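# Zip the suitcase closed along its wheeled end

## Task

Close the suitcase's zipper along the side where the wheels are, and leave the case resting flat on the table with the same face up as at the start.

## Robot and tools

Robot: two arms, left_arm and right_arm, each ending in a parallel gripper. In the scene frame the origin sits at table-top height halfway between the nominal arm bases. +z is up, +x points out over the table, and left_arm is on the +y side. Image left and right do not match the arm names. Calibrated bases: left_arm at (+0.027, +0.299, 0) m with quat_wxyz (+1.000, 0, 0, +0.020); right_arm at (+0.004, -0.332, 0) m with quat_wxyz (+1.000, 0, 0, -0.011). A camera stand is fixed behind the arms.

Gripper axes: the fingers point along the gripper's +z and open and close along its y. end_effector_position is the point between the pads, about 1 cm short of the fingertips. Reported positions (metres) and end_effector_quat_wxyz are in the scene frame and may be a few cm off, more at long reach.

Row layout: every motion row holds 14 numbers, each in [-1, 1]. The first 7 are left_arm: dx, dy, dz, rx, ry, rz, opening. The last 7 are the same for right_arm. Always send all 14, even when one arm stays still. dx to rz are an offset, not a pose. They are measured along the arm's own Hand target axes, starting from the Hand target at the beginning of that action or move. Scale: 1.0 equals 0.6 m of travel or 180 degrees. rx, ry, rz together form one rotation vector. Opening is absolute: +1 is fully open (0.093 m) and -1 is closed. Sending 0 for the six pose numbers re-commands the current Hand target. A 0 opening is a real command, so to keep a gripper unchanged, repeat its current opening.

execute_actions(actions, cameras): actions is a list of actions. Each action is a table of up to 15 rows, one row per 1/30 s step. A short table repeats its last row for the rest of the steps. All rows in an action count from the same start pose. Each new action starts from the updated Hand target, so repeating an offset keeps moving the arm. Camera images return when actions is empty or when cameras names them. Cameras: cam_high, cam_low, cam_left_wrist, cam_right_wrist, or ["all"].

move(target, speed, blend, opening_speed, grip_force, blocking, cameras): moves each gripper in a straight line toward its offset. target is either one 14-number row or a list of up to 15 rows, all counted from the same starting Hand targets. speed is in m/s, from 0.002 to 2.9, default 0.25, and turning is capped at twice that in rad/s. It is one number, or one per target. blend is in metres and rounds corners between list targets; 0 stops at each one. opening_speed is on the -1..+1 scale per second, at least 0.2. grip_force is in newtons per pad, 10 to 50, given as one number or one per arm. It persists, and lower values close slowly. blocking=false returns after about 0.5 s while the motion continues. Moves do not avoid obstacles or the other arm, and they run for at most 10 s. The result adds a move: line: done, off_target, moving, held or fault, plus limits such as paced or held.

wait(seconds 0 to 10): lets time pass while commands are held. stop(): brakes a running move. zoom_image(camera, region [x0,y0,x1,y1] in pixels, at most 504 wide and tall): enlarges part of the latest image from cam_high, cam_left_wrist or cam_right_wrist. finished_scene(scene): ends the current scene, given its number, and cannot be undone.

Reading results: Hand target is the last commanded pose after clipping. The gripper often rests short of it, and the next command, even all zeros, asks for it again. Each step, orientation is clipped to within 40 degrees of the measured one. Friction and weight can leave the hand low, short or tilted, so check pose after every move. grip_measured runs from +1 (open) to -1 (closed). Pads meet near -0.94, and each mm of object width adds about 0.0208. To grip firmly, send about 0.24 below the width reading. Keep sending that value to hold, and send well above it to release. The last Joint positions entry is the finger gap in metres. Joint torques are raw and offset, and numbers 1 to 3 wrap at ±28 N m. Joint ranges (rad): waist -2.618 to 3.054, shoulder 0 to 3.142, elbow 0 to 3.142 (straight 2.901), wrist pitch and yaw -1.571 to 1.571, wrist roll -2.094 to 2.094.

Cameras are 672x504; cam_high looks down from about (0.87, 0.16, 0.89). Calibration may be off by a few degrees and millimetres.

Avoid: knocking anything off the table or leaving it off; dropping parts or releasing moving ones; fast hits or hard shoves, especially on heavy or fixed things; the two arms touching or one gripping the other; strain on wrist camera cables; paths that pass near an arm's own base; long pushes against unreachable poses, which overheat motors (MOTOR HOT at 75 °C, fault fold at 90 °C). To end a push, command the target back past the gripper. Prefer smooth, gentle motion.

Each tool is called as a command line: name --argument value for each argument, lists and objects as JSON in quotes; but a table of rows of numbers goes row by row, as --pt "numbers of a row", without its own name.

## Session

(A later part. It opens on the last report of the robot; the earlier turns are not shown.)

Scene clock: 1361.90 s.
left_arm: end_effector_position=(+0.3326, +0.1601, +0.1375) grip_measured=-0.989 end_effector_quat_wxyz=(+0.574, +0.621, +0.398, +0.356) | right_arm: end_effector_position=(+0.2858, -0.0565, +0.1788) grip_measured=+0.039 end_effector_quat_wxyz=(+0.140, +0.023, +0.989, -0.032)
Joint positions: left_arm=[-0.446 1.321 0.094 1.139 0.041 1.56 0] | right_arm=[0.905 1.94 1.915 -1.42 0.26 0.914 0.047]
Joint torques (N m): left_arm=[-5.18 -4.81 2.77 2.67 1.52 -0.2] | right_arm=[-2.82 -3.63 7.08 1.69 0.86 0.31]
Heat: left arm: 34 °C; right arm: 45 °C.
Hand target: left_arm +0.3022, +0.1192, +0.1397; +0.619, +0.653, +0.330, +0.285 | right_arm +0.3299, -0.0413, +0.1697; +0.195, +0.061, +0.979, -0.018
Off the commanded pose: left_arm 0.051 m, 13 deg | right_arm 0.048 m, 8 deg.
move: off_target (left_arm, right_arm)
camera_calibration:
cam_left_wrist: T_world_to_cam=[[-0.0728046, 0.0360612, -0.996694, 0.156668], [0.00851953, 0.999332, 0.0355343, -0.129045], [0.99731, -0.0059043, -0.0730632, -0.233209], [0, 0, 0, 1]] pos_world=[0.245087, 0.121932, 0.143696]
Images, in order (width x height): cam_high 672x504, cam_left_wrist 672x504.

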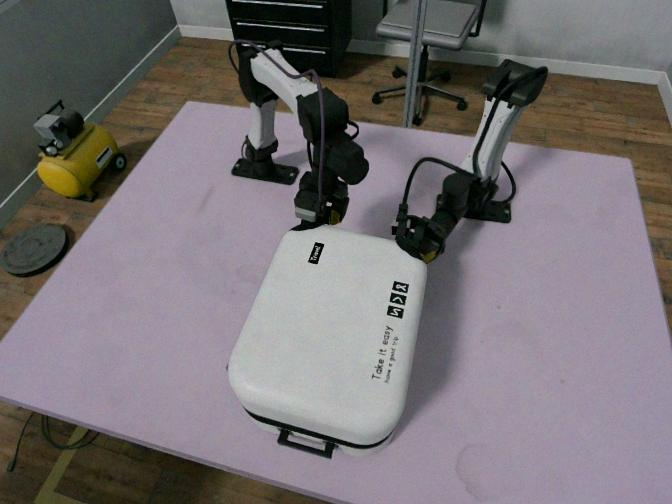

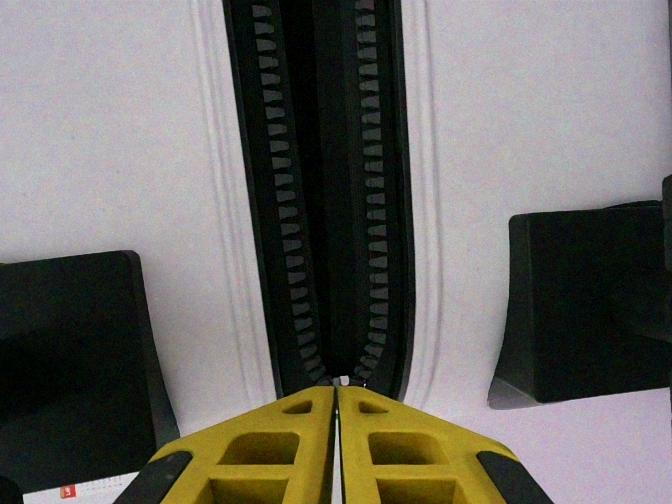

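move --target '[-0.06,0,0.03,0,0.06,0,-1,0,0.07,0.01,0,0,0,-0.25]' --speed 0.04 --cameras '["cam_left_wrist"]'

Scene clock: 1376.47 s.
left_arm: end_effector_position=(+0.2900, +0.0854, +0.1275) grip_measured=-0.990 end_effector_quat_wxyz=(+0.568, +0.641, +0.385, +0.344) | right_arm: end_effector_position=(+0.3209, -0.0103, +0.1710) grip_measured=+0.039 end_effector_quat_wxyz=(+0.167, +0.064, +0.984, -0.016)
Joint positions: left_arm=[-0.908 1.398 0.126 1.143 -0.38 1.527 0] | right_arm=[0.922 2.16 2.201 -1.442 0.294 1.005 0.047]
Joint torques (N m): left_arm=[-0.91 -1.92 7.13 2.88 -0.04 -0.19] | right_arm=[0.17 -7.08 6.71 1.12 0.64 -0.11]
Motor temperatures (°C): left_arm=[22 32 27 36 23 19 20] | right_arm=[19 41 31 31 18 19 24]
Heat: left arm: 36 °C; right arm: 41 °C.
Hand target: left_arm +0.2940, +0.0798, +0.1398; +0.585, +0.623, +0.387, +0.346 | right_arm +0.3375, +0.0002, +0.1638; +0.195, +0.061, +0.979, -0.017
Off the commanded pose: left_arm 0.014 m, 3 deg | right_arm 0.021 m, 3 deg.
move: off_target (left_arm, right_arm)
camera_calibration:
cam_left_wrist: T_world_to_cam=[[-0.0900941, 0.069968, -0.993472, 0.1479], [0.0495286, 0.99661, 0.0656974, -0.0691535], [0.994701, -0.0432864, -0.0932541, -0.18531], [0, 0, 0, 1]] pos_world=[0.201078, 0.0505493, 0.134197]
Images, in order (width x height): cam_left_wrist 672x504.

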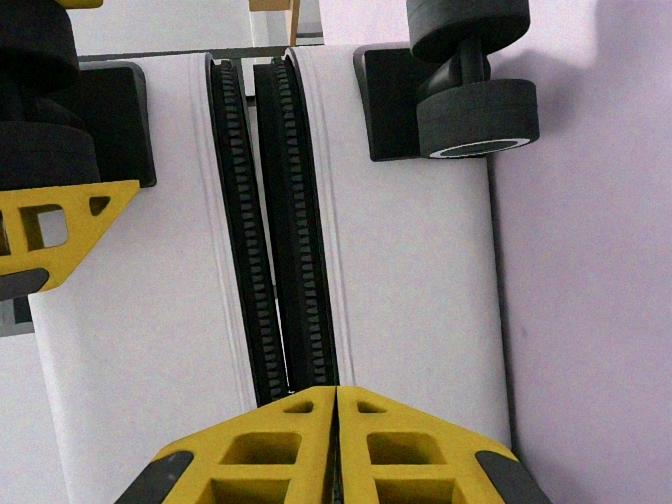

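move --target '[0.08,0,-0.05,0,0,0,-0.5,0.0,0,0,0,0,0,-0.25]' --speed 0.08 --cameras '["cam_left_wrist","cam_high"]'

Scene clock: 1382.30 s.
left_arm: end_effector_position=(+0.2925, +0.1356, +0.1443) grip_measured=-0.501 end_effector_quat_wxyz=(+0.586, +0.617, +0.393, +0.349) | right_arm: end_effector_position=(+0.3209, -0.0103, +0.1710) grip_measured=+0.039 end_effector_quat_wxyz=(+0.167, +0.064, +0.984, -0.016)
Joint positions: left_arm=[-0.69 1.12 0.027 1.024 -0.183 1.529 0.021] | right_arm=[0.922 2.16 2.201 -1.442 0.294 1.005 0.047]
Joint torques (N m): left_arm=[0.13 -2.33 4.85 2.45 0.27 0.04] | right_arm=[0.1 -7.13 6.8 1.13 0.64 -0.12]
Heat: left arm: 36 °C; right arm: 41 °C.
Hand target: left_arm +0.2896, +0.1362, +0.1410; +0.585, +0.623, +0.387, +0.345 | right_arm +0.3375, +0.0002, +0.1638; +0.195, +0.061, +0.979, -0.017
Off the commanded pose: left_arm 0.004 m, 1 deg | right_arm 0.021 m, 3 deg.
move: off_target (right_arm)
camera_calibration:
cam_left_wrist: T_world_to_cam=[[-0.0614416, 0.0154294, -0.997991, 0.161017], [0.0266688, 0.999549, 0.0138116, -0.106666], [0.997754, -0.0257666, -0.0618254, -0.191951], [0, 0, 0, 1]] pos_world=[0.204258, 0.0991872, 0.150299]
Images, in order (width x height): cam_high 672x504, cam_left_wrist 672x504.

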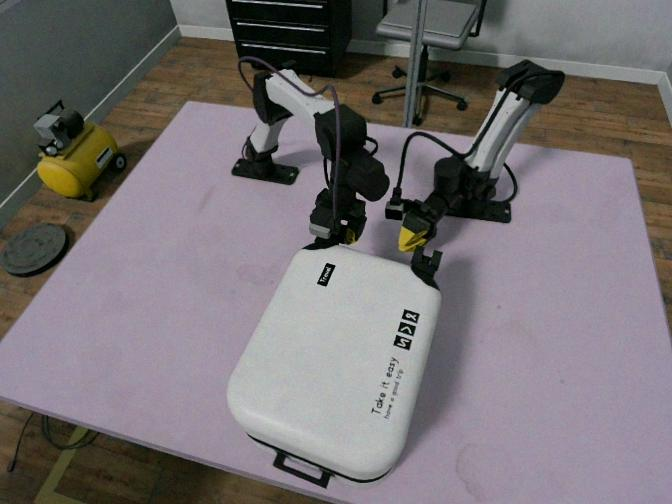

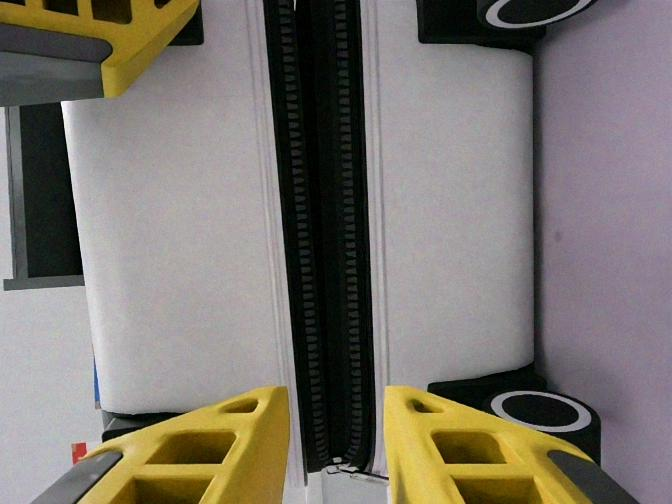

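move --pt "-0.062 0 -0.118 0 0 0 -0.5 0.0 0 0 0 0 0 -0.25" --pt "-0.08 0 -0.16 0 0 0 -0.5 0.143 -0.054 -0.077 0 0 0 -0.25" --speed 0.07 --blend 0.01 --cameras '["cam_left_wrist","cam_high"]'

Scene clock: 1397.57 s.
left_arm: end_effector_position=(+0.1835, +0.1344, +0.1581) grip_measured=-0.501 end_effector_quat_wxyz=(+0.594, +0.620, +0.385, +0.340) | right_arm: end_effector_position=(+0.2580, -0.0112, +0.1652) grip_measured=+0.039 end_effector_quat_wxyz=(+0.205, +0.079, +0.976, -0.008)
Joint positions: left_arm=[-1.513 0.17 0.006 0.05 -0.975 1.44 0.021] | right_arm=[1.075 1.941 1.831 -1.292 0.379 1.183 0.047]
Joint torques (N m): left_arm=[-1.05 1.33 5.87 2 -0.17 -0.15] | right_arm=[2.65 -13.01 3.74 0.13 0.15 -0.01]
Heat: left arm: 36 °C; right arm: 42 °C.
Hand target: left_arm +0.1826, +0.1380, +0.1494; +0.585, +0.624, +0.387, +0.346 | right_arm +0.2372, -0.0198, +0.1738; +0.195, +0.061, +0.979, -0.018
Off the commanded pose: left_arm 0.009 m, 1 deg | right_arm 0.024 m, 3 deg.
move: off_target (right_arm)
camera_calibration:
cam_left_wrist: T_world_to_cam=[[-0.0599649, 0.00911409, -0.998159, 0.168736], [0.0549291, 0.998473, 0.00581707, -0.106517], [0.996688, -0.0544791, -0.0603739, -0.0785249], [0, 0, 0, 1]] pos_world=[0.0942339, 0.100539, 0.164304]
Images, in order (width x height): cam_high 672x504, cam_left_wrist 672x504.

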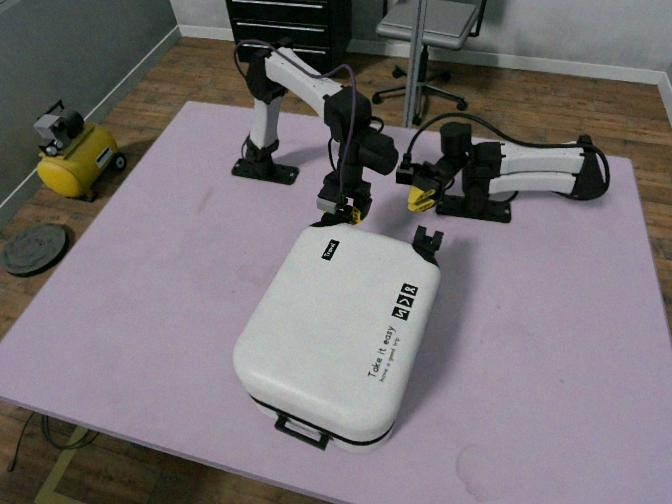

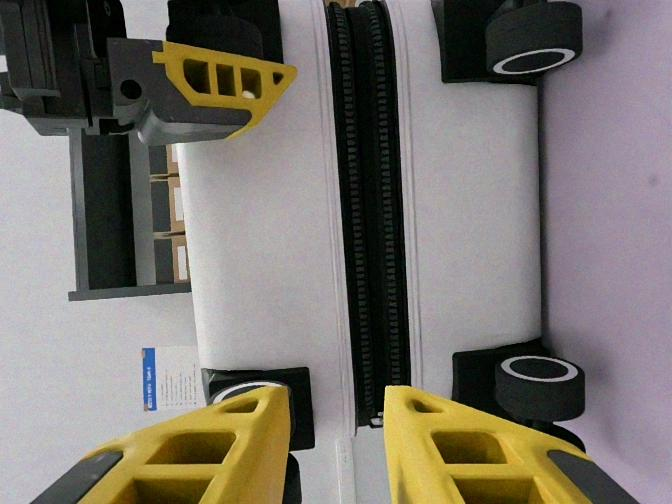

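move --pt "0.13 -0.03 0.03 0 0 0 -0.55 0 0 0 0 0 0 -0.25" --pt "0.165 -0.037 0.085 0 0 0 -0.55 0 0 0 0 0 0 -0.25" --speed 0.12 --blend 0.02 --cameras '["cam_left_wrist"]'

Scene clock: 1410.03 s.
left_arm: end_effector_position=(+0.2739, +0.2043, +0.1299) grip_measured=-0.548 end_effector_quat_wxyz=(+0.545, +0.651, +0.415, +0.326) | right_arm: end_effector_position=(+0.2580, -0.0112, +0.1652) grip_measured=+0.039 end_effector_quat_wxyz=(+0.205, +0.079, +0.976, -0.008)
Joint positions: left_arm=[-0.244 0.437 0.006 0.23 0.256 1.593 0.019] | right_arm=[1.075 1.941 1.831 -1.292 0.379 1.183 0.047]
Joint torques (N m): left_arm=[0.13 1.92 5.82 2.64 0.33 0.07] | right_arm=[2.65 -13.04 3.74 0.13 0.16 -0.01]
Motor temperatures (°C): left_arm=[22 29 28 34 21 19 20] | right_arm=[19 46 31 29 18 19 24]
Heat: left arm: 34 °C; right arm: 46 °C.
Hand target: left_arm +0.2716, +0.2026, +0.1212; +0.585, +0.623, +0.387, +0.346 | right_arm +0.2372, -0.0198, +0.1738; +0.195, +0.061, +0.979, -0.018
Off the commanded pose: left_arm 0.009 m, 7 deg | right_arm 0.024 m, 3 deg.
joint sent to its limit (left arm) — joint 3 (elbow), lower limit, where the elbow is as bent as it goes. The joint targets are off in orientation, not in position.
move: off_target (left_arm, right_arm); blend cut to 0.0197 m at target 1
camera_calibration:
cam_left_wrist: T_world_to_cam=[[-0.173093, 0.0717508, -0.982288, 0.161505], [0.0296167, 0.997271, 0.0676263, -0.181903], [0.98446, -0.0173865, -0.174746, -0.155891], [0, 0, 0, 1]] pos_world=[0.186811, 0.167108, 0.143704]
Images, in order (width x height): cam_left_wrist 672x504.

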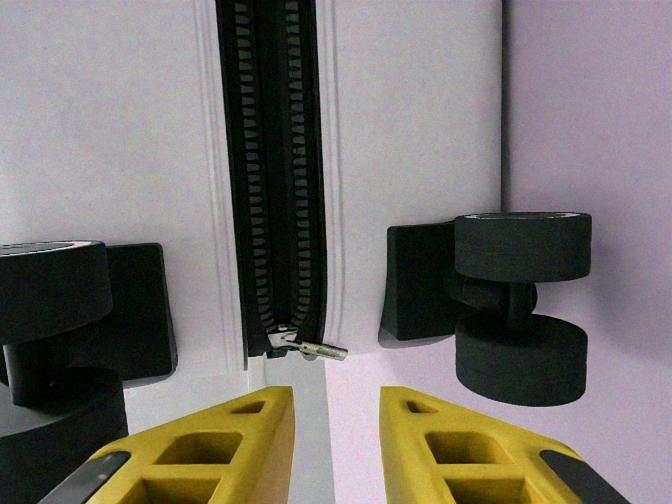

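move --pt "0.117 0.03 0.03 0 0 0 -0.55 0 0 0 0 0 0 -0.25" --pt "0.117 0.03 0.1 0 0 0 -0.55 0 0 0 0 0 0 -0.25" --speed 0.1 --blend 0.02 --cameras '["cam_left_wrist"]'

Scene clock: 1423.13 s.
left_arm: end_effector_position=(+0.3514, +0.2380, +0.1199) grip_measured=-0.548 end_effector_quat_wxyz=(+0.573, +0.633, +0.402, +0.330) | right_arm: end_effector_position=(+0.2580, -0.0112, +0.1652) grip_measured=+0.039 end_effector_quat_wxyz=(+0.205, +0.079, +0.976, -0.008)
Joint positions: left_arm=[0.055 1.446 0.115 1.183 0.572 1.607 0.019] | right_arm=[1.075 1.941 1.831 -1.292 0.379 1.183 0.047]
Joint torques (N m): left_arm=[-1.03 -1.63 6.53 2.89 0.08 -0.13] | right_arm=[2.67 -12.97 3.75 0.11 0.15 -0.03]
Heat: left arm: 35 °C; right arm: 49 °C.
Hand target: left_arm +0.3584, +0.2368, +0.1329; +0.585, +0.623, +0.387, +0.346 | right_arm +0.2372, -0.0198, +0.1738; +0.195, +0.061, +0.979, -0.018
Off the commanded pose: left_arm 0.015 m, 3 deg | right_arm 0.024 m, 3 deg.
move: off_target (left_arm, right_arm)
camera_calibration:
cam_left_wrist: T_world_to_cam=[[-0.116988, 0.0293609, -0.992699, 0.154247], [0.0418047, 0.998823, 0.0246154, -0.21666], [0.992253, -0.0386198, -0.118078, -0.237861], [0, 0, 0, 1]] pos_world=[0.263121, 0.20269, 0.130368]
Images, in order (width x height): cam_left_wrist 672x504.

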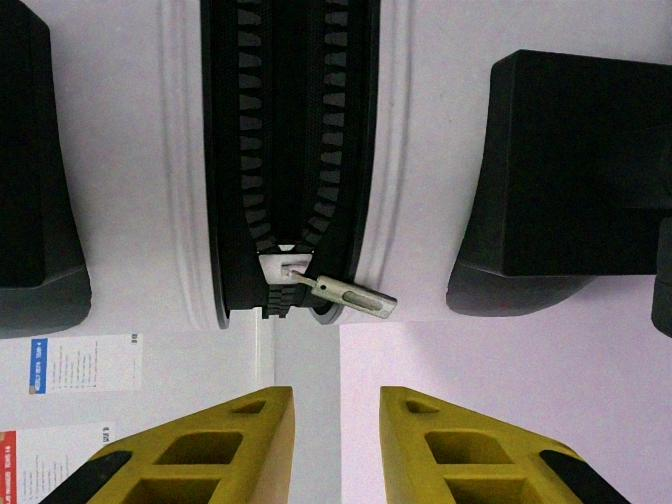

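move --pt "0 0.02 0.02 0 0 0 -0.55 0 0 0 0 0 0 -0.25" --pt "-0.04 0.024 0.025 0 0 0 -0.55 0 0 0 0 0 0 -0.25" --speed 0.07 --blend 0.003 --cameras '["cam_left_wrist"]'

Scene clock: 1429.13 s.
left_arm: end_effector_position=(+0.3631, +0.2157, +0.1392) grip_measured=-0.548 end_effector_quat_wxyz=(+0.575, +0.625, +0.399, +0.347) | right_arm: end_effector_position=(+0.2563, -0.0153, +0.1668) grip_measured=+0.039 end_effector_quat_wxyz=(+0.204, +0.083, +0.975, -0.013)
Joint positions: left_arm=[-0.087 1.385 0.167 1.109 0.412 1.59 0.019] | right_arm=[1.075 1.935 1.831 -1.31 0.382 1.193 0.047]
Joint torques (N m): left_arm=[-1.8 -4.19 5.48 2.49 0.15 -0.12] | right_arm=[2.67 -12.59 3.7 0.25 0.13 -0.1]
Heat: left arm: 36 °C; right arm: 50 °C.
Hand target: left_arm +0.3617, +0.2084, +0.1467; +0.585, +0.623, +0.387, +0.346 | right_arm +0.2372, -0.0198, +0.1738; +0.195, +0.061, +0.979, -0.018
Off the commanded pose: left_arm 0.011 m, 2 deg | right_arm 0.021 m, 3 deg.
move: off_target (left_arm, right_arm)
camera_calibration:
cam_left_wrist: T_world_to_cam=[[-0.0864035, 0.0328463, -0.995719, 0.164001], [0.0210942, 0.999293, 0.0311338, -0.188902], [0.996037, -0.0183138, -0.0870352, -0.258063], [0, 0, 0, 1]] pos_world=[0.275195, 0.178655, 0.14672]
Images, in order (width x height): cam_left_wrist 672x504.

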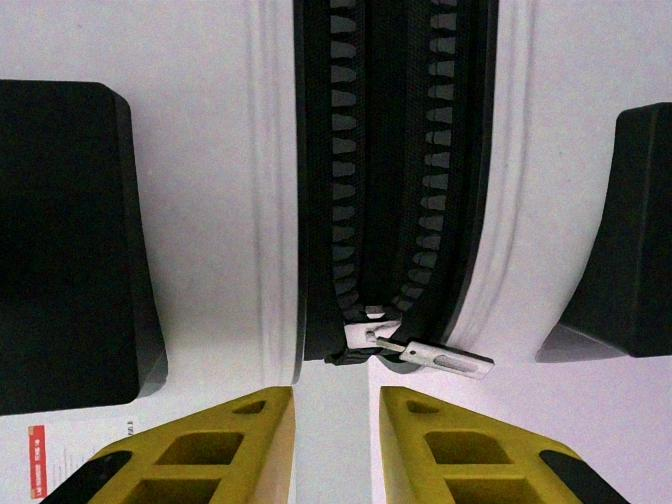

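move --pt "0.005 -0.018 0.006 0 0 0 -0.55 0 0 0 0 0 0 -0.25" --pt "-0.04 -0.014 0.01 0 0 0 -0.55 0 0 0 0 0 0 -0.25" --speed 0.07 --blend 0.003 --cameras '["cam_left_wrist"]'

Scene clock: 1435.13 s.
left_arm: end_effector_position=(+0.3626, +0.2013, +0.1272) grip_measured=-0.548 end_effector_quat_wxyz=(+0.559, +0.620, +0.419, +0.357) | right_arm: end_effector_position=(+0.2553, -0.0171, +0.1675) grip_measured=+0.039 end_effector_quat_wxyz=(+0.203, +0.085, +0.975, -0.015)
Joint positions: left_arm=[-0.209 1.437 0.151 1.161 0.239 1.574 0.019] | right_arm=[1.075 1.933 1.831 -1.319 0.382 1.198 0.047]
Joint torques (N m): left_arm=[-2.86 -4.18 4.48 2.91 0.51 -0.13] | right_arm=[2.73 -12.31 3.6 0.32 0.11 -0.15]
Heat: left arm: 36 °C; right arm: 50 °C.
Hand target: left_arm +0.3554, +0.1846, +0.1385; +0.585, +0.623, +0.387, +0.346 | right_arm +0.2372, -0.0198, +0.1738; +0.195, +0.061, +0.979, -0.018
Off the commanded pose: left_arm 0.022 m, 5 deg | right_arm 0.019 m, 3 deg.
move: off_target (left_arm, right_arm)
camera_calibration:
cam_left_wrist: T_world_to_cam=[[-0.108963, 0.0357777, -0.993402, 0.159794], [-0.0293234, 0.998801, 0.0391886, -0.156803], [0.993613, 0.0334, -0.107783, -0.265752], [0, 0, 0, 1]] pos_world=[0.276868, 0.159774, 0.136241]
Images, in order (width x height): cam_left_wrist 672x504.

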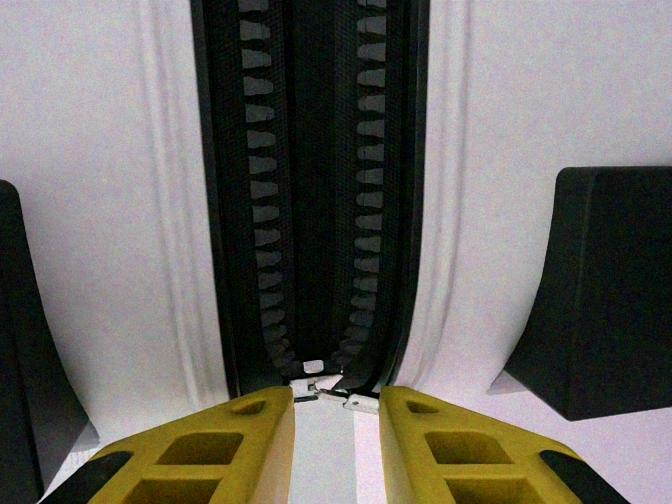

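move --target '[-0.03,0.004,0,0,0,0,-0.55,0,0,0,0,0,0,-0.25]' --speed 0.07 --cameras '["cam_left_wrist"]'

Scene clock: 1440.20 s.
left_arm: end_effector_position=(+0.3561, +0.1917, +0.1268) grip_measured=-0.548 end_effector_quat_wxyz=(+0.552, +0.616, +0.431, +0.362) | right_arm: end_effector_position=(+0.2552, -0.0173, +0.1675) grip_measured=+0.039 end_effector_quat_wxyz=(+0.202, +0.085, +0.975, -0.016)
Joint positions: left_arm=[-0.295 1.398 0.135 1.133 0.124 1.557 0.019] | right_arm=[1.075 1.933 1.831 -1.32 0.382 1.198 0.047]
Joint torques (N m): left_arm=[-3.58 -4.59 4.97 2.93 0.69 -0.03] | right_arm=[2.71 -12.33 3.59 0.32 0.12 -0.13]
Heat: left arm: 37 °C; right arm: 49 °C.
Hand target: left_arm +0.3472, +0.1685, +0.1411; +0.585, +0.624, +0.387, +0.345 | right_arm +0.2372, -0.0198, +0.1738; +0.195, +0.061, +0.979, -0.018
Off the commanded pose: left_arm 0.029 m, 7 deg | right_arm 0.019 m, 3 deg.
move: off_target (left_arm, right_arm)
camera_calibration:
cam_left_wrist: T_world_to_cam=[[-0.119053, 0.0317688, -0.99238, 0.163273], [-0.0591979, 0.997483, 0.039034, -0.136414], [0.991122, 0.0633939, -0.116873, -0.262679], [0, 0, 0, 1]] pos_world=[0.271709, 0.147535, 0.136654]
Images, in order (width x height): cam_left_wrist 672x504.

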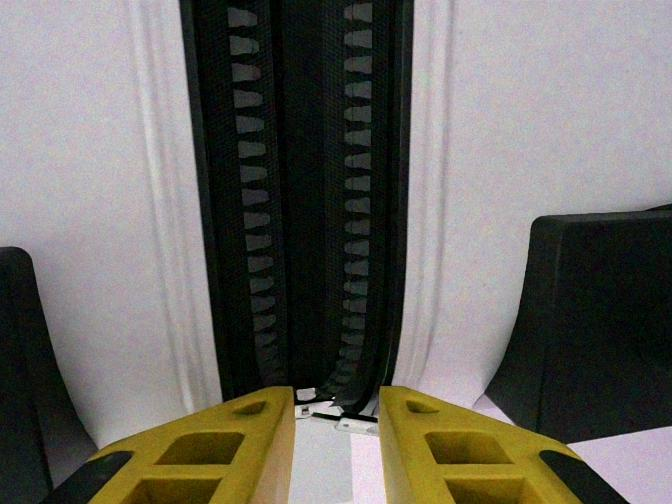

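move --target '[0.01,0,0,0,0,0,-1,0,0,0,0,0,0,-0.25]' --opening_speed 0.6 --cameras '["cam_left_wrist"]'

Scene clock: 1444.63 s.
left_arm: end_effector_position=(+0.3551, +0.1898, +0.1264) grip_measured=-0.990 end_effector_quat_wxyz=(+0.555, +0.618, +0.429, +0.355) | right_arm: end_effector_position=(+0.2548, -0.0180, +0.1678) grip_measured=+0.039 end_effector_quat_wxyz=(+0.202, +0.085, +0.976, -0.016)
Joint positions: left_arm=[-0.293 1.398 0.135 1.131 0.141 1.552 0] | right_arm=[1.075 1.931 1.831 -1.323 0.382 1.198 0.047]
Joint torques (N m): left_arm=[-1.48 -4.04 5.37 2.95 0.78 0.12] | right_arm=[2.69 -12.26 3.58 0.35 0.11 -0.15]
Heat: left arm: 38 °C; right arm: 48 °C.
Hand target: left_arm +0.3500, +0.1739, +0.1410; +0.585, +0.623, +0.387, +0.346 | right_arm +0.2372, -0.0198, +0.1738; +0.195, +0.061, +0.979, -0.018
Off the commanded pose: left_arm 0.022 m, 6 deg | right_arm 0.019 m, 3 deg.
move: off_target (left_arm, right_arm)
camera_calibration:
cam_left_wrist: T_world_to_cam=[[-0.122761, 0.0277066, -0.992049, 0.164778], [-0.0445315, 0.99845, 0.0333959, -0.139169], [0.991437, 0.0482772, -0.121337, -0.258383], [0, 0, 0, 1]] pos_world=[0.270201, 0.146862, 0.136765]
Images, in order (width x height): cam_left_wrist 672x504.

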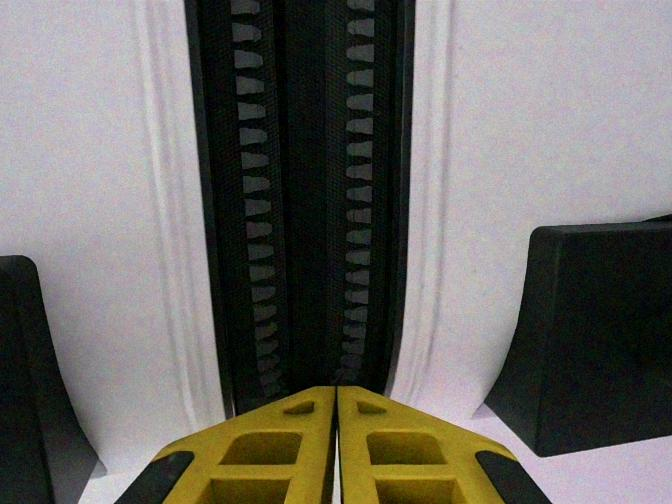

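zoom_image --camera "cam_left_wrist" --region '[240, 340, 430, 503]'

Scaled by 2.653 from the camera's 672x504 image, which has a finer 960x720 frame.

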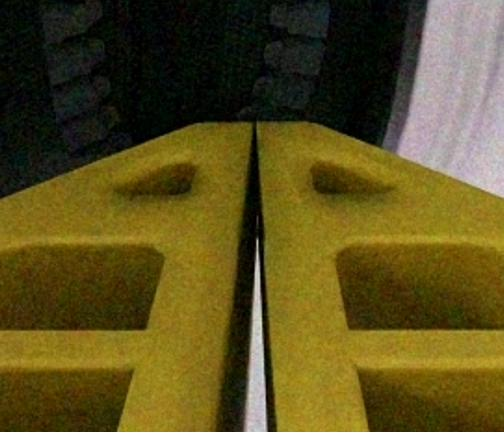

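move --target '[0,0,0,0,0,0,-0.55,0,0,0,0,0,0,-0.25]' --cameras '["cam_left_wrist"]'

zoom_image --camera "cam_left_wrist" --region '[240, 340, 430, 503]'

Scene clock: 1451.03 s.
left_arm: end_effector_position=(+0.3550, +0.1896, +0.1272) grip_measured=-0.552 end_effector_quat_wxyz=(+0.556, +0.617, +0.428, +0.355) | right_arm: end_effector_position=(+0.2546, -0.0187, +0.1684) grip_measured=+0.039 end_effector_quat_wxyz=(+0.202, +0.085, +0.975, -0.017)
Joint positions: left_arm=[-0.292 1.396 0.135 1.131 0.144 1.552 0.019] | right_arm=[1.075 1.93 1.831 -1.326 0.383 1.198 0.047]
Joint torques (N m): left_arm=[-1.48 -3.85 5.38 2.92 0.74 0.05] | right_arm=[2.71 -12.1 3.55 0.37 0.11 -0.14]
Heat: left arm: 38 °C; right arm: 48 °C.
Hand target: left_arm +0.3500, +0.1739, +0.1410; +0.585, +0.623, +0.387, +0.346 | right_arm +0.2373, -0.0198, +0.1739; +0.195, +0.061, +0.979, -0.018
Off the commanded pose: left_arm 0.021 m, 6 deg | right_arm 0.018 m, 3 deg.
move: off_target (left_arm, right_arm)
camera_calibration:
cam_left_wrist: T_world_to_cam=[[-0.120732, 0.02658, -0.992329, 0.165103], [-0.0424482, 0.998589, 0.0319121, -0.139586], [0.991777, 0.0459755, -0.119434, -0.258111], [0, 0, 0, 1]] pos_world=[0.269997, 0.146867, 0.137463]
Images, in order (width x height): cam_left_wrist 672x504.

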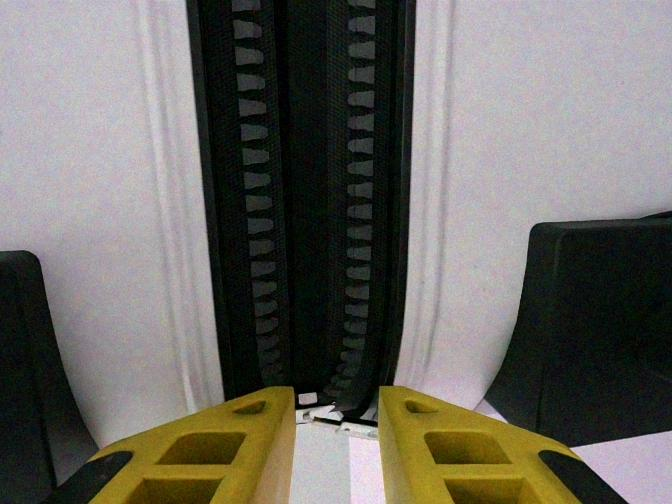

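Scaled by 2.653 from the camera's 672x504 image, which has a finer 960x720 frame.

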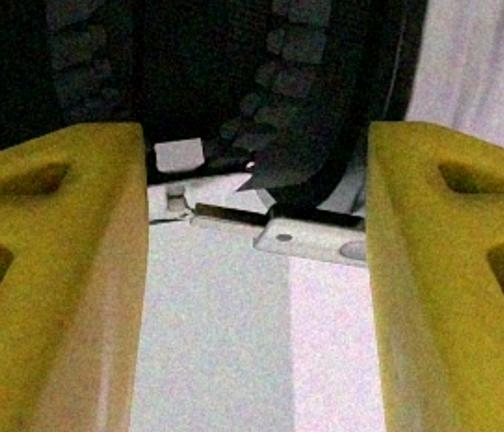

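move --pt "0.02 0 -0.04 0 0 0 -0.5 0 0 0 0 0 0 -0.25" --pt "0.1 -0.022 -0.01 0 0 0 -0.5 0 0 0 0 0 0 -0.25" --pt "0.09 -0.022 0.045 0 0 0 -0.5 0 0 0 0 0 0 -0.25" --speed 0.1 --blend '[0.01,0.01,0]' --cameras '["cam_left_wrist"]'

Scene clock: 1459.33 s.
left_arm: end_effector_position=(+0.3894, +0.2189, +0.1058) grip_measured=-0.501 end_effector_quat_wxyz=(+0.561, +0.633, +0.418, +0.331) | right_arm: end_effector_position=(+0.2514, -0.0172, +0.1677) grip_measured=+0.039 end_effector_quat_wxyz=(+0.200, +0.086, +0.976, -0.016)
Joint positions: left_arm=[-0.072 1.659 0.24 1.254 0.417 1.587 0.021] | right_arm=[1.082 1.929 1.829 -1.327 0.378 1.208 0.047]
Joint torques (N m): left_arm=[-1.95 -2.86 6.97 3.2 0.22 -0.08] | right_arm=[2.11 -11.99 3.77 0.37 0.16 -0.24]
Heat: left arm: 38 °C; right arm: 49 °C.
Hand target: left_arm +0.3977, +0.2095, +0.1245; +0.585, +0.624, +0.387, +0.345 | right_arm +0.2373, -0.0198, +0.1738; +0.195, +0.061, +0.979, -0.018
Off the commanded pose: left_arm 0.023 m, 5 deg | right_arm 0.016 m, 3 deg.
move: off_target (left_arm, right_arm)
camera_calibration:
cam_left_wrist: T_world_to_cam=[[-0.144455, 0.0312196, -0.989019, 0.155128], [0.013738, 0.999469, 0.0295429, -0.188599], [0.989416, -0.00931952, -0.144807, -0.28035], [0, 0, 0, 1]] pos_world=[0.302382, 0.181043, 0.118399]
Images, in order (width x height): cam_left_wrist 672x504.

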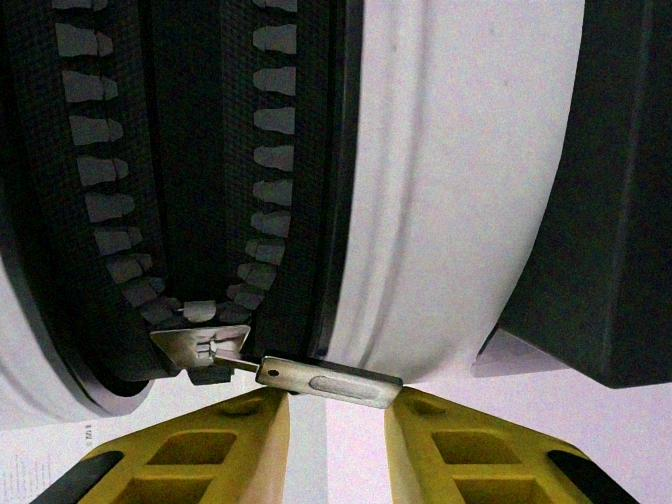

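move --pt "0.03 0.01 -0.02 0 0 0 -0.5 0 0 0 0 0 0 -0.25" --pt "0.03 0.04 -0.02 0 0 0 -0.5 0 0 0 0 0 0 -0.25" --pt "0.01 0.04 -0.005 0 0 0 -0.5 0 0 0 0 0 0 -0.25" --speed 0.08 --blend '[0.005,0.005,0]' --cameras '["cam_left_wrist"]'

Scene clock: 1470.77 s.
left_arm: end_effector_position=(+0.3945, +0.2225, +0.1332) grip_measured=-0.501 end_effector_quat_wxyz=(+0.571, +0.628, +0.403, +0.342) | right_arm: end_effector_position=(+0.2514, -0.0172, +0.1677) grip_measured=+0.039 end_effector_quat_wxyz=(+0.200, +0.086, +0.976, -0.016)
Joint positions: left_arm=[-0.048 1.546 0.279 1.141 0.45 1.595 0.021] | right_arm=[1.082 1.929 1.829 -1.327 0.378 1.209 0.047]
Joint torques (N m): left_arm=[-1.73 -5.48 7.69 2.33 0.18 -0.14] | right_arm=[2.07 -11.96 3.75 0.38 0.16 -0.24]
Motor temperatures (°C): left_arm=[21 28 28 40 21 19 20] | right_arm=[19 50 30 26 17 19 24]
Heat: left arm: 40 °C; right arm: 50 °C.
Hand target: left_arm +0.3998, +0.2158, +0.1486; +0.585, +0.623, +0.387, +0.345 | right_arm +0.2373, -0.0198, +0.1738; +0.195, +0.061, +0.979, -0.018
Off the commanded pose: left_arm 0.018 m, 2 deg | right_arm 0.016 m, 3 deg.
move: off_target (left_arm, right_arm)
camera_calibration:
cam_left_wrist: T_world_to_cam=[[-0.101969, 0.0337063, -0.994216, 0.166244], [0.0218629, 0.99926, 0.031635, -0.196516], [0.994547, -0.0185106, -0.102631, -0.287033], [0, 0, 0, 1]] pos_world=[0.306716, 0.185454, 0.142041]
Images, in order (width x height): cam_left_wrist 672x504.

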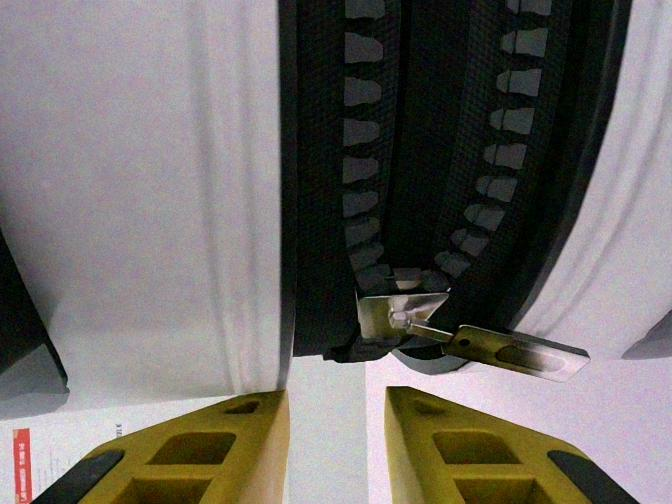

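move --pt "0.005 -0.03 0 0 0 0 -0.5 0 0 0 0 0 0 -0.25" --pt "-0.05 -0.024 -0.005 0 0 0 -0.5 0 0 0 0 0 0 -0.25" --speed 0.08 --cameras '["cam_left_wrist"]'

Scene clock: 1480.07 s.
left_arm: end_effector_position=(+0.3948, +0.2194, +0.1240) grip_measured=-0.501 end_effector_quat_wxyz=(+0.551, +0.608, +0.435, +0.371) | right_arm: end_effector_position=(+0.2506, -0.0186, +0.1684) grip_measured=+0.039 end_effector_quat_wxyz=(+0.199, +0.086, +0.976, -0.017)
Joint positions: left_arm=[-0.139 1.587 0.245 1.221 0.256 1.574 0.021] | right_arm=[1.082 1.927 1.829 -1.334 0.378 1.209 0.047]
Joint torques (N m): left_arm=[-3.56 -6.24 3.44 2.83 0.85 -0.02] | right_arm=[2.17 -11.81 3.75 0.43 0.16 -0.23]
Heat: left arm: 39 °C; right arm: 50 °C.
Hand target: left_arm +0.3821, +0.1907, +0.1352; +0.585, +0.623, +0.387, +0.345 | right_arm +0.2373, -0.0198, +0.1739; +0.195, +0.061, +0.979, -0.018
Off the commanded pose: left_arm 0.033 m, 8 deg | right_arm 0.014 m, 3 deg.
move: off_target (left_arm, right_arm)
camera_calibration:
cam_left_wrist: T_world_to_cam=[[-0.106989, 0.026843, -0.993898, 0.160681], [-0.0818745, 0.996003, 0.0357133, -0.151972], [0.990883, 0.0851959, -0.104363, -0.309386], [0, 0, 0, 1]] pos_world=[0.311314, 0.17341, 0.13284]
Images, in order (width x height): cam_left_wrist 672x504.

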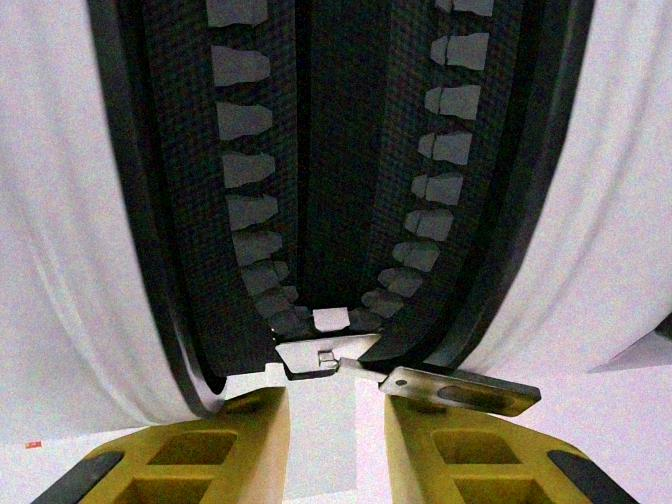

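move --target '[-0.035,0.004,-0.012,0,0,0,-0.5,0,0,0,0,0,0,-0.25]' --speed 0.08 --cameras '["cam_left_wrist"]'

Scene clock: 1486.13 s.
left_arm: end_effector_position=(+0.3802, +0.2131, +0.1263) grip_measured=-0.501 end_effector_quat_wxyz=(+0.541, +0.600, +0.447, +0.384) | right_arm: end_effector_position=(+0.2491, -0.0211, +0.1696) grip_measured=+0.039 end_effector_quat_wxyz=(+0.197, +0.085, +0.976, -0.021)
Joint positions: left_arm=[-0.215 1.505 0.193 1.189 0.138 1.565 0.021] | right_arm=[1.082 1.923 1.829 -1.346 0.378 1.209 0.047]
Joint torques (N m): left_arm=[-4.52 -5.61 4.21 2.81 1.14 -0.02] | right_arm=[2.18 -11.33 3.73 0.5 0.17 -0.24]
Heat: left arm: 39 °C; right arm: 48 °C.
Hand target: left_arm +0.3662, +0.1755, +0.1385; +0.585, +0.623, +0.387, +0.346 | right_arm +0.2373, -0.0198, +0.1738; +0.195, +0.061, +0.979, -0.018
Off the commanded pose: left_arm 0.042 m, 10 deg | right_arm 0.013 m, 3 deg.
move: off_target (left_arm, right_arm)
camera_calibration:
cam_left_wrist: T_world_to_cam=[[-0.110111, 0.0285917, -0.993508, 0.162294], [-0.124376, 0.991333, 0.0423138, -0.130569], [0.986107, 0.128228, -0.105601, -0.301417], [0, 0, 0, 1]] pos_world=[0.29886, 0.163447, 0.134935]
Images, in order (width x height): cam_left_wrist 672x504.

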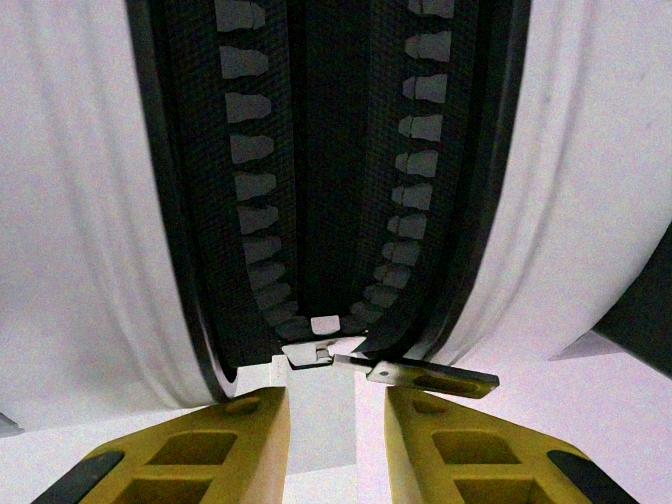

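move --target '[-0.02,0,-0.012,0,0,0,-0.5,0,0,0,0,0,0,-0.25]' --speed 0.08 --cameras '["cam_left_wrist"]'

Scene clock: 1489.93 s.
left_arm: end_effector_position=(+0.3696, +0.2070, +0.1262) grip_measured=-0.501 end_effector_quat_wxyz=(+0.541, +0.597, +0.453, +0.381) | right_arm: end_effector_position=(+0.2466, -0.0250, +0.1716) grip_measured=+0.039 end_effector_quat_wxyz=(+0.194, +0.082, +0.977, -0.026)
Joint positions: left_arm=[-0.262 1.455 0.161 1.168 0.085 1.546 0.021] | right_arm=[1.082 1.915 1.829 -1.364 0.376 1.203 0.047]
Joint torques (N m): left_arm=[-4.89 -5.38 4.08 2.92 1.15 0.11] | right_arm=[2.21 -10.59 3.69 0.66 0.19 -0.18]
Heat: left arm: 39 °C; right arm: 48 °C.
Hand target: left_arm +0.3543, +0.1682, +0.1393; +0.585, +0.623, +0.387, +0.345 | right_arm +0.2373, -0.0198, +0.1738; +0.195, +0.061, +0.979, -0.018
Off the commanded pose: left_arm 0.044 m, 10 deg | right_arm 0.011 m, 3 deg.
move: off_target (left_arm, right_arm)
camera_calibration:
cam_left_wrist: T_world_to_cam=[[-0.118431, 0.0168127, -0.99282, 0.166632], [-0.131299, 0.990812, 0.0324411, -0.121922], [0.984243, 0.134199, -0.115135, -0.289515], [0, 0, 0, 1]] pos_world=[0.288679, 0.156853, 0.136057]
Images, in order (width x height): cam_left_wrist 672x504.

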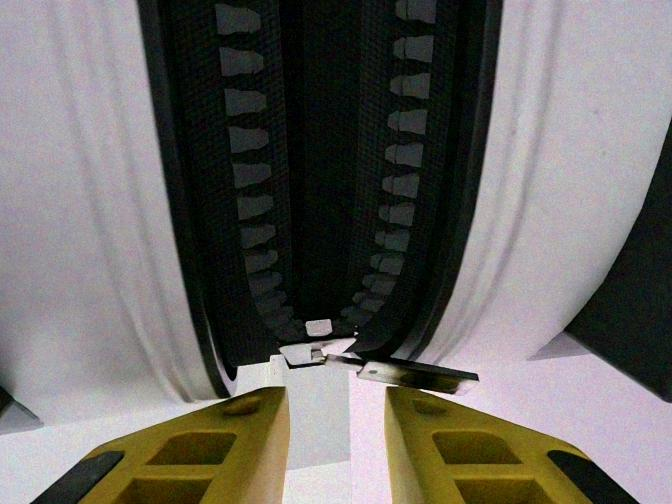

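move --target '[-0.005,0,-0.025,0,0,0,-0.5,0,0,0,0,0,0,-0.25]' --speed 0.08 --cameras '["cam_left_wrist"]'

Scene clock: 1495.57 s.
left_arm: end_effector_position=(+0.3547, +0.2032, +0.1273) grip_measured=-0.501 end_effector_quat_wxyz=(+0.545, +0.602, +0.449, +0.372) | right_arm: end_effector_position=(+0.2405, -0.0278, +0.1735) grip_measured=+0.039 end_effector_quat_wxyz=(+0.186, +0.074, +0.979, -0.030)
Joint positions: left_arm=[-0.279 1.367 0.118 1.119 0.093 1.541 0.021] | right_arm=[1.087 1.907 1.829 -1.387 0.364 1.198 0.047]
Joint torques (N m): left_arm=[-3.74 -5.05 3.92 3 1.05 0.13] | right_arm=[1.78 -9.68 3.85 0.84 0.31 -0.11]
Heat: left arm: 39 °C; right arm: 47 °C.
Hand target: left_arm +0.3397, +0.1724, +0.1407; +0.585, +0.623, +0.387, +0.346 | right_arm +0.2372, -0.0197, +0.1738; +0.195, +0.061, +0.979, -0.018
Off the commanded pose: left_arm 0.037 m, 9 deg | right_arm 0.009 m, 2 deg.
move: off_target (left_arm)
camera_calibration:
cam_left_wrist: T_world_to_cam=[[-0.123904, 0.0151382, -0.992179, 0.168326], [-0.107569, 0.993786, 0.0285959, -0.12874], [0.986447, 0.110271, -0.121505, -0.269305], [0, 0, 0, 1]] pos_world=[0.272663, 0.155089, 0.137969]
Images, in order (width x height): cam_left_wrist 672x504.

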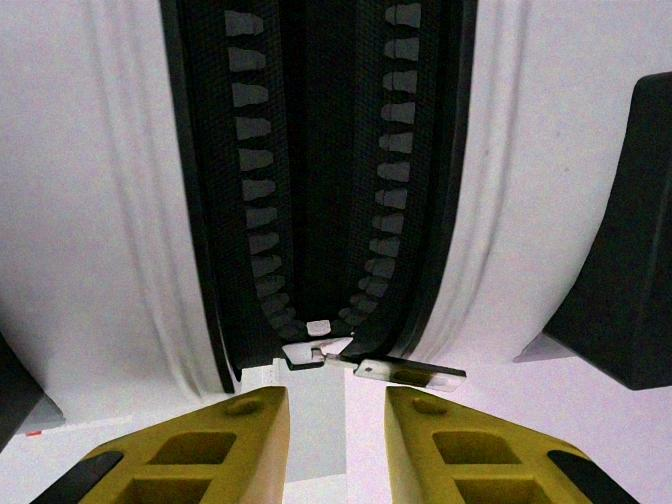

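move --target '[-0.05,0,-0.03,0,0,0,-0.5,-0.07,0.06,0.04,0,0,0,-0.25]' --speed 0.04 --cameras '["cam_left_wrist"]'

Scene clock: 1502.73 s.
left_arm: end_effector_position=(+0.3289, +0.2013, +0.1277) grip_measured=-0.501 end_effector_quat_wxyz=(+0.535, +0.579, +0.481, +0.383) | right_arm: end_effector_position=(+0.2469, -0.0332, +0.1871) grip_measured=+0.039 end_effector_quat_wxyz=(+0.140, +0.035, +0.988, -0.062)
Joint positions: left_arm=[-0.415 1.184 0.044 1.004 -0.118 1.484 0.021] | right_arm=[1.041 2.006 2.042 -1.575 0.306 1.085 0.047]
Joint torques (N m): left_arm=[-6.2 -3.69 4.63 3.13 1.39 0.62] | right_arm=[-0.92 -2.36 6.68 2.02 0.72 0.26]
Heat: left arm: 40 °C; right arm: 46 °C.
Hand target: left_arm +0.3100, +0.1542, +0.1426; +0.585, +0.623, +0.387, +0.346 | right_arm +0.2893, +0.0099, +0.1673; +0.195, +0.061, +0.979, -0.018
Off the commanded pose: left_arm 0.053 m, 14 deg | right_arm 0.064 m, 9 deg.
move: off_target (left_arm, right_arm)
camera_calibration:
cam_left_wrist: T_world_to_cam=[[-0.137478, -0.0213327, -0.990275, 0.177098], [-0.186208, 0.982499, 0.00468572, -0.0984649], [0.972844, 0.185042, -0.139044, -0.251893], [0, 0, 0, 1]] pos_world=[0.251065, 0.14713, 0.140813]
Images, in order (width x height): cam_left_wrist 672x504.

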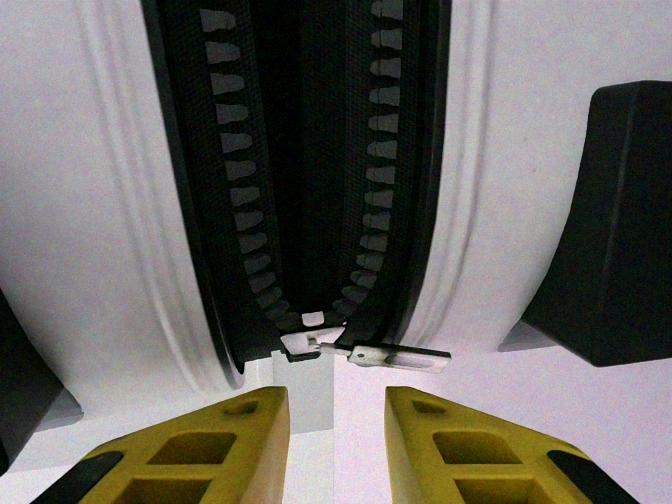

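move --pt "0.085 0 0.01 0 0 0 -0.6 0 0 0 0 0 0 -0.25" --pt "0.09 -0.002 0.06 0 0 0 -0.6 0 0 0 0 0 0 -0.25" --speed 0.06 --blend 0.01 --cameras '["cam_left_wrist"]'

Scene clock: 1513.50 s.
left_arm: end_effector_position=(+0.3583, +0.1942, +0.1199) grip_measured=-0.598 end_effector_quat_wxyz=(+0.564, +0.631, +0.414, +0.335) | right_arm: end_effector_position=(+0.2771, +0.0053, +0.1690) grip_measured=+0.039 end_effector_quat_wxyz=(+0.177, +0.069, +0.982, -0.014)
Joint positions: left_arm=[-0.211 1.457 0.144 1.167 0.281 1.566 0.016] | right_arm=[1.036 2.089 2.078 -1.414 0.326 1.131 0.047]
Joint torques (N m): left_arm=[-1.42 -1.59 7.91 3.02 0.24 -0.01] | right_arm=[-0.72 -7.77 7.02 0.78 0.55 -0.26]
Motor temperatures (°C): left_arm=[23 29 27 41 22 19 19] | right_arm=[19 42 31 29 18 19 24]
Heat: left arm: 41 °C; right arm: 42 °C.
Hand target: left_arm +0.3665, +0.1853, +0.1374; +0.585, +0.624, +0.387, +0.345 | right_arm +0.2894, +0.0098, +0.1673; +0.195, +0.061, +0.979, -0.018
Off the commanded pose: left_arm 0.021 m, 4 deg | right_arm 0.013 m, 2 deg.
move: off_target (left_arm, right_arm)
camera_calibration:
cam_left_wrist: T_world_to_cam=[[-0.13222, 0.0317975, -0.99071, 0.16114], [0.0146365, 0.999439, 0.0301243, -0.164286], [0.991112, -0.0105175, -0.132611, -0.249673], [0, 0, 0, 1]] pos_world=[0.271164, 0.156444, 0.131483]
Images, in order (width x height): cam_left_wrist 672x504.

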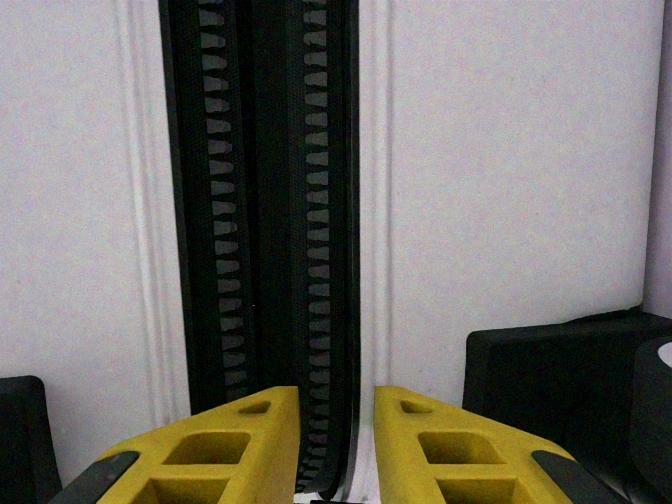

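move --pt "0.02 -0.0 -0.05 0 0 0 -0.6 0 0 0 0 0 0 -0.25" --pt "0.11 -0.01 -0.03 0 0 0 -0.6 0 0 0 0 0 0 -0.25" --pt "0.12 -0.01 0.03 0 0 0 -0.6 0 0 0 0 0 0 -0.25" --speed 0.1 --blend '[0.01,0.01,0]' --cameras '["cam_left_wrist","cam_high"]'

Scene clock: 1520.17 s.
left_arm: end_effector_position=(+0.4077, +0.2488, +0.1148) grip_measured=-0.598 end_effector_quat_wxyz=(+0.570, +0.627, +0.415, +0.333) | right_arm: end_effector_position=(+0.2773, +0.0052, +0.1691) grip_measured=+0.039 end_effector_quat_wxyz=(+0.177, +0.069, +0.982, -0.015)
Joint positions: left_arm=[0.063 1.686 0.319 1.215 0.556 1.596 0.016] | right_arm=[1.036 2.089 2.078 -1.414 0.328 1.13 0.047]
Joint torques (N m): left_arm=[-1.78 -3.34 6.71 2.92 0.18 -0.02] | right_arm=[-0.66 -7.83 7.01 0.79 0.54 -0.27]
Heat: left arm: 41 °C; right arm: 41 °C.
Hand target: left_arm +0.4152, +0.2411, +0.1286; +0.585, +0.623, +0.387, +0.346 | right_arm +0.2894, +0.0098, +0.1673; +0.195, +0.061, +0.979, -0.018
Off the commanded pose: left_arm 0.017 m, 4 deg | right_arm 0.013 m, 2 deg.
move: off_target (left_arm, right_arm)
camera_calibration:
cam_left_wrist: T_world_to_cam=[[-0.127766, 0.0181145, -0.991639, 0.162433], [0.0163609, 0.999736, 0.0161544, -0.218594], [0.991669, -0.0141601, -0.128028, -0.298513], [0, 0, 0, 1]] pos_world=[0.320356, 0.211366, 0.126389]
Images, in order (width x height): cam_high 672x504, cam_left_wrist 672x504.

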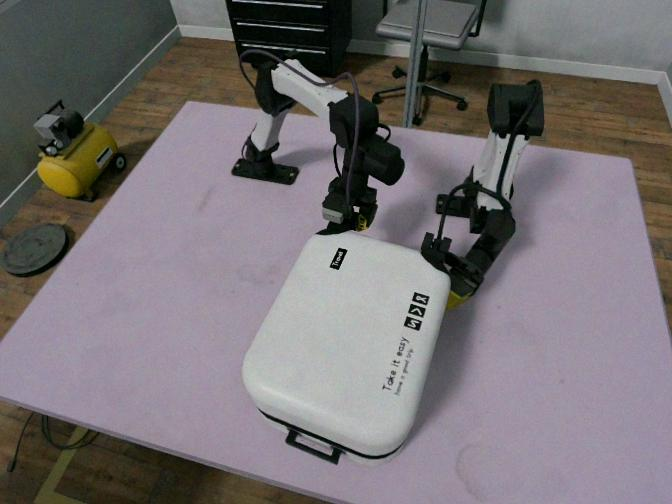

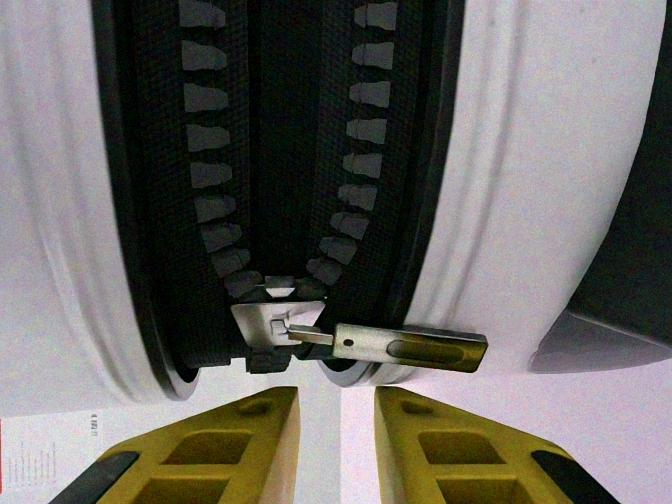

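move --pt "0 0.016 0.0 0 0 0 -1 0 0 0 0 0 0 -0.25" --pt "-0.07 0.02 0.01 0 0 0 -1 0 0 0 0 0 0 -0.25" --speed 0.05 --cameras '["cam_left_wrist"]'

Scene clock: 1527.70 s.
left_arm: end_effector_position=(+0.4150, +0.2431, +0.1260) grip_measured=-0.990 end_effector_quat_wxyz=(+0.539, +0.599, +0.451, +0.383) | right_arm: end_effector_position=(+0.2797, +0.0034, +0.1694) grip_measured=+0.039 end_effector_quat_wxyz=(+0.179, +0.071, +0.981, -0.016)
Joint positions: left_arm=[-0.062 1.618 0.315 1.172 0.283 1.579 0] | right_arm=[1.031 2.089 2.078 -1.413 0.332 1.129 0.047]
Joint torques (N m): left_arm=[-4.7 -6.83 4.31 2.79 1.14 -0.05] | right_arm=[-0.14 -7.75 6.99 0.8 0.51 -0.27]
Heat: left arm: 40 °C; right arm: 40 °C.
Hand target: left_arm +0.4021, +0.2008, +0.1410; +0.585, +0.623, +0.387, +0.346 | right_arm +0.2894, +0.0098, +0.1673; +0.195, +0.061, +0.979, -0.018
Off the commanded pose: left_arm 0.047 m, 10 deg | right_arm 0.012 m, 2 deg.
move: off_target (left_arm, right_arm)
camera_calibration:
cam_left_wrist: T_world_to_cam=[[-0.116783, 0.0238844, -0.99287, 0.168874], [-0.130379, 0.99069, 0.0391674, -0.153009], [0.984562, 0.134023, -0.112582, -0.339443], [0, 0, 0, 1]] pos_world=[0.333976, 0.193045, 0.135448]
Images, in order (width x height): cam_left_wrist 672x504.

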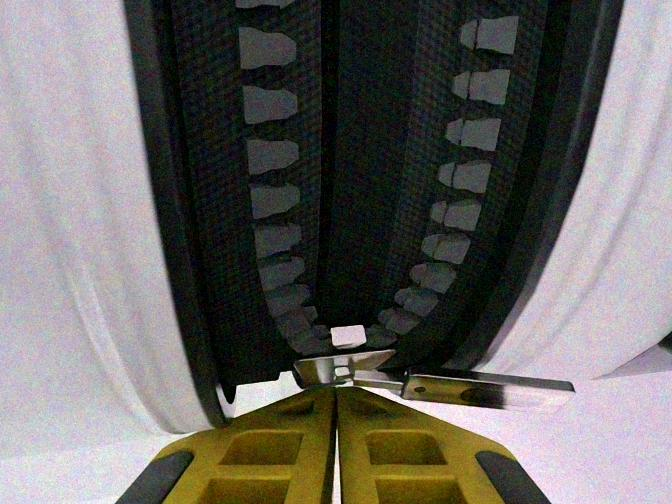

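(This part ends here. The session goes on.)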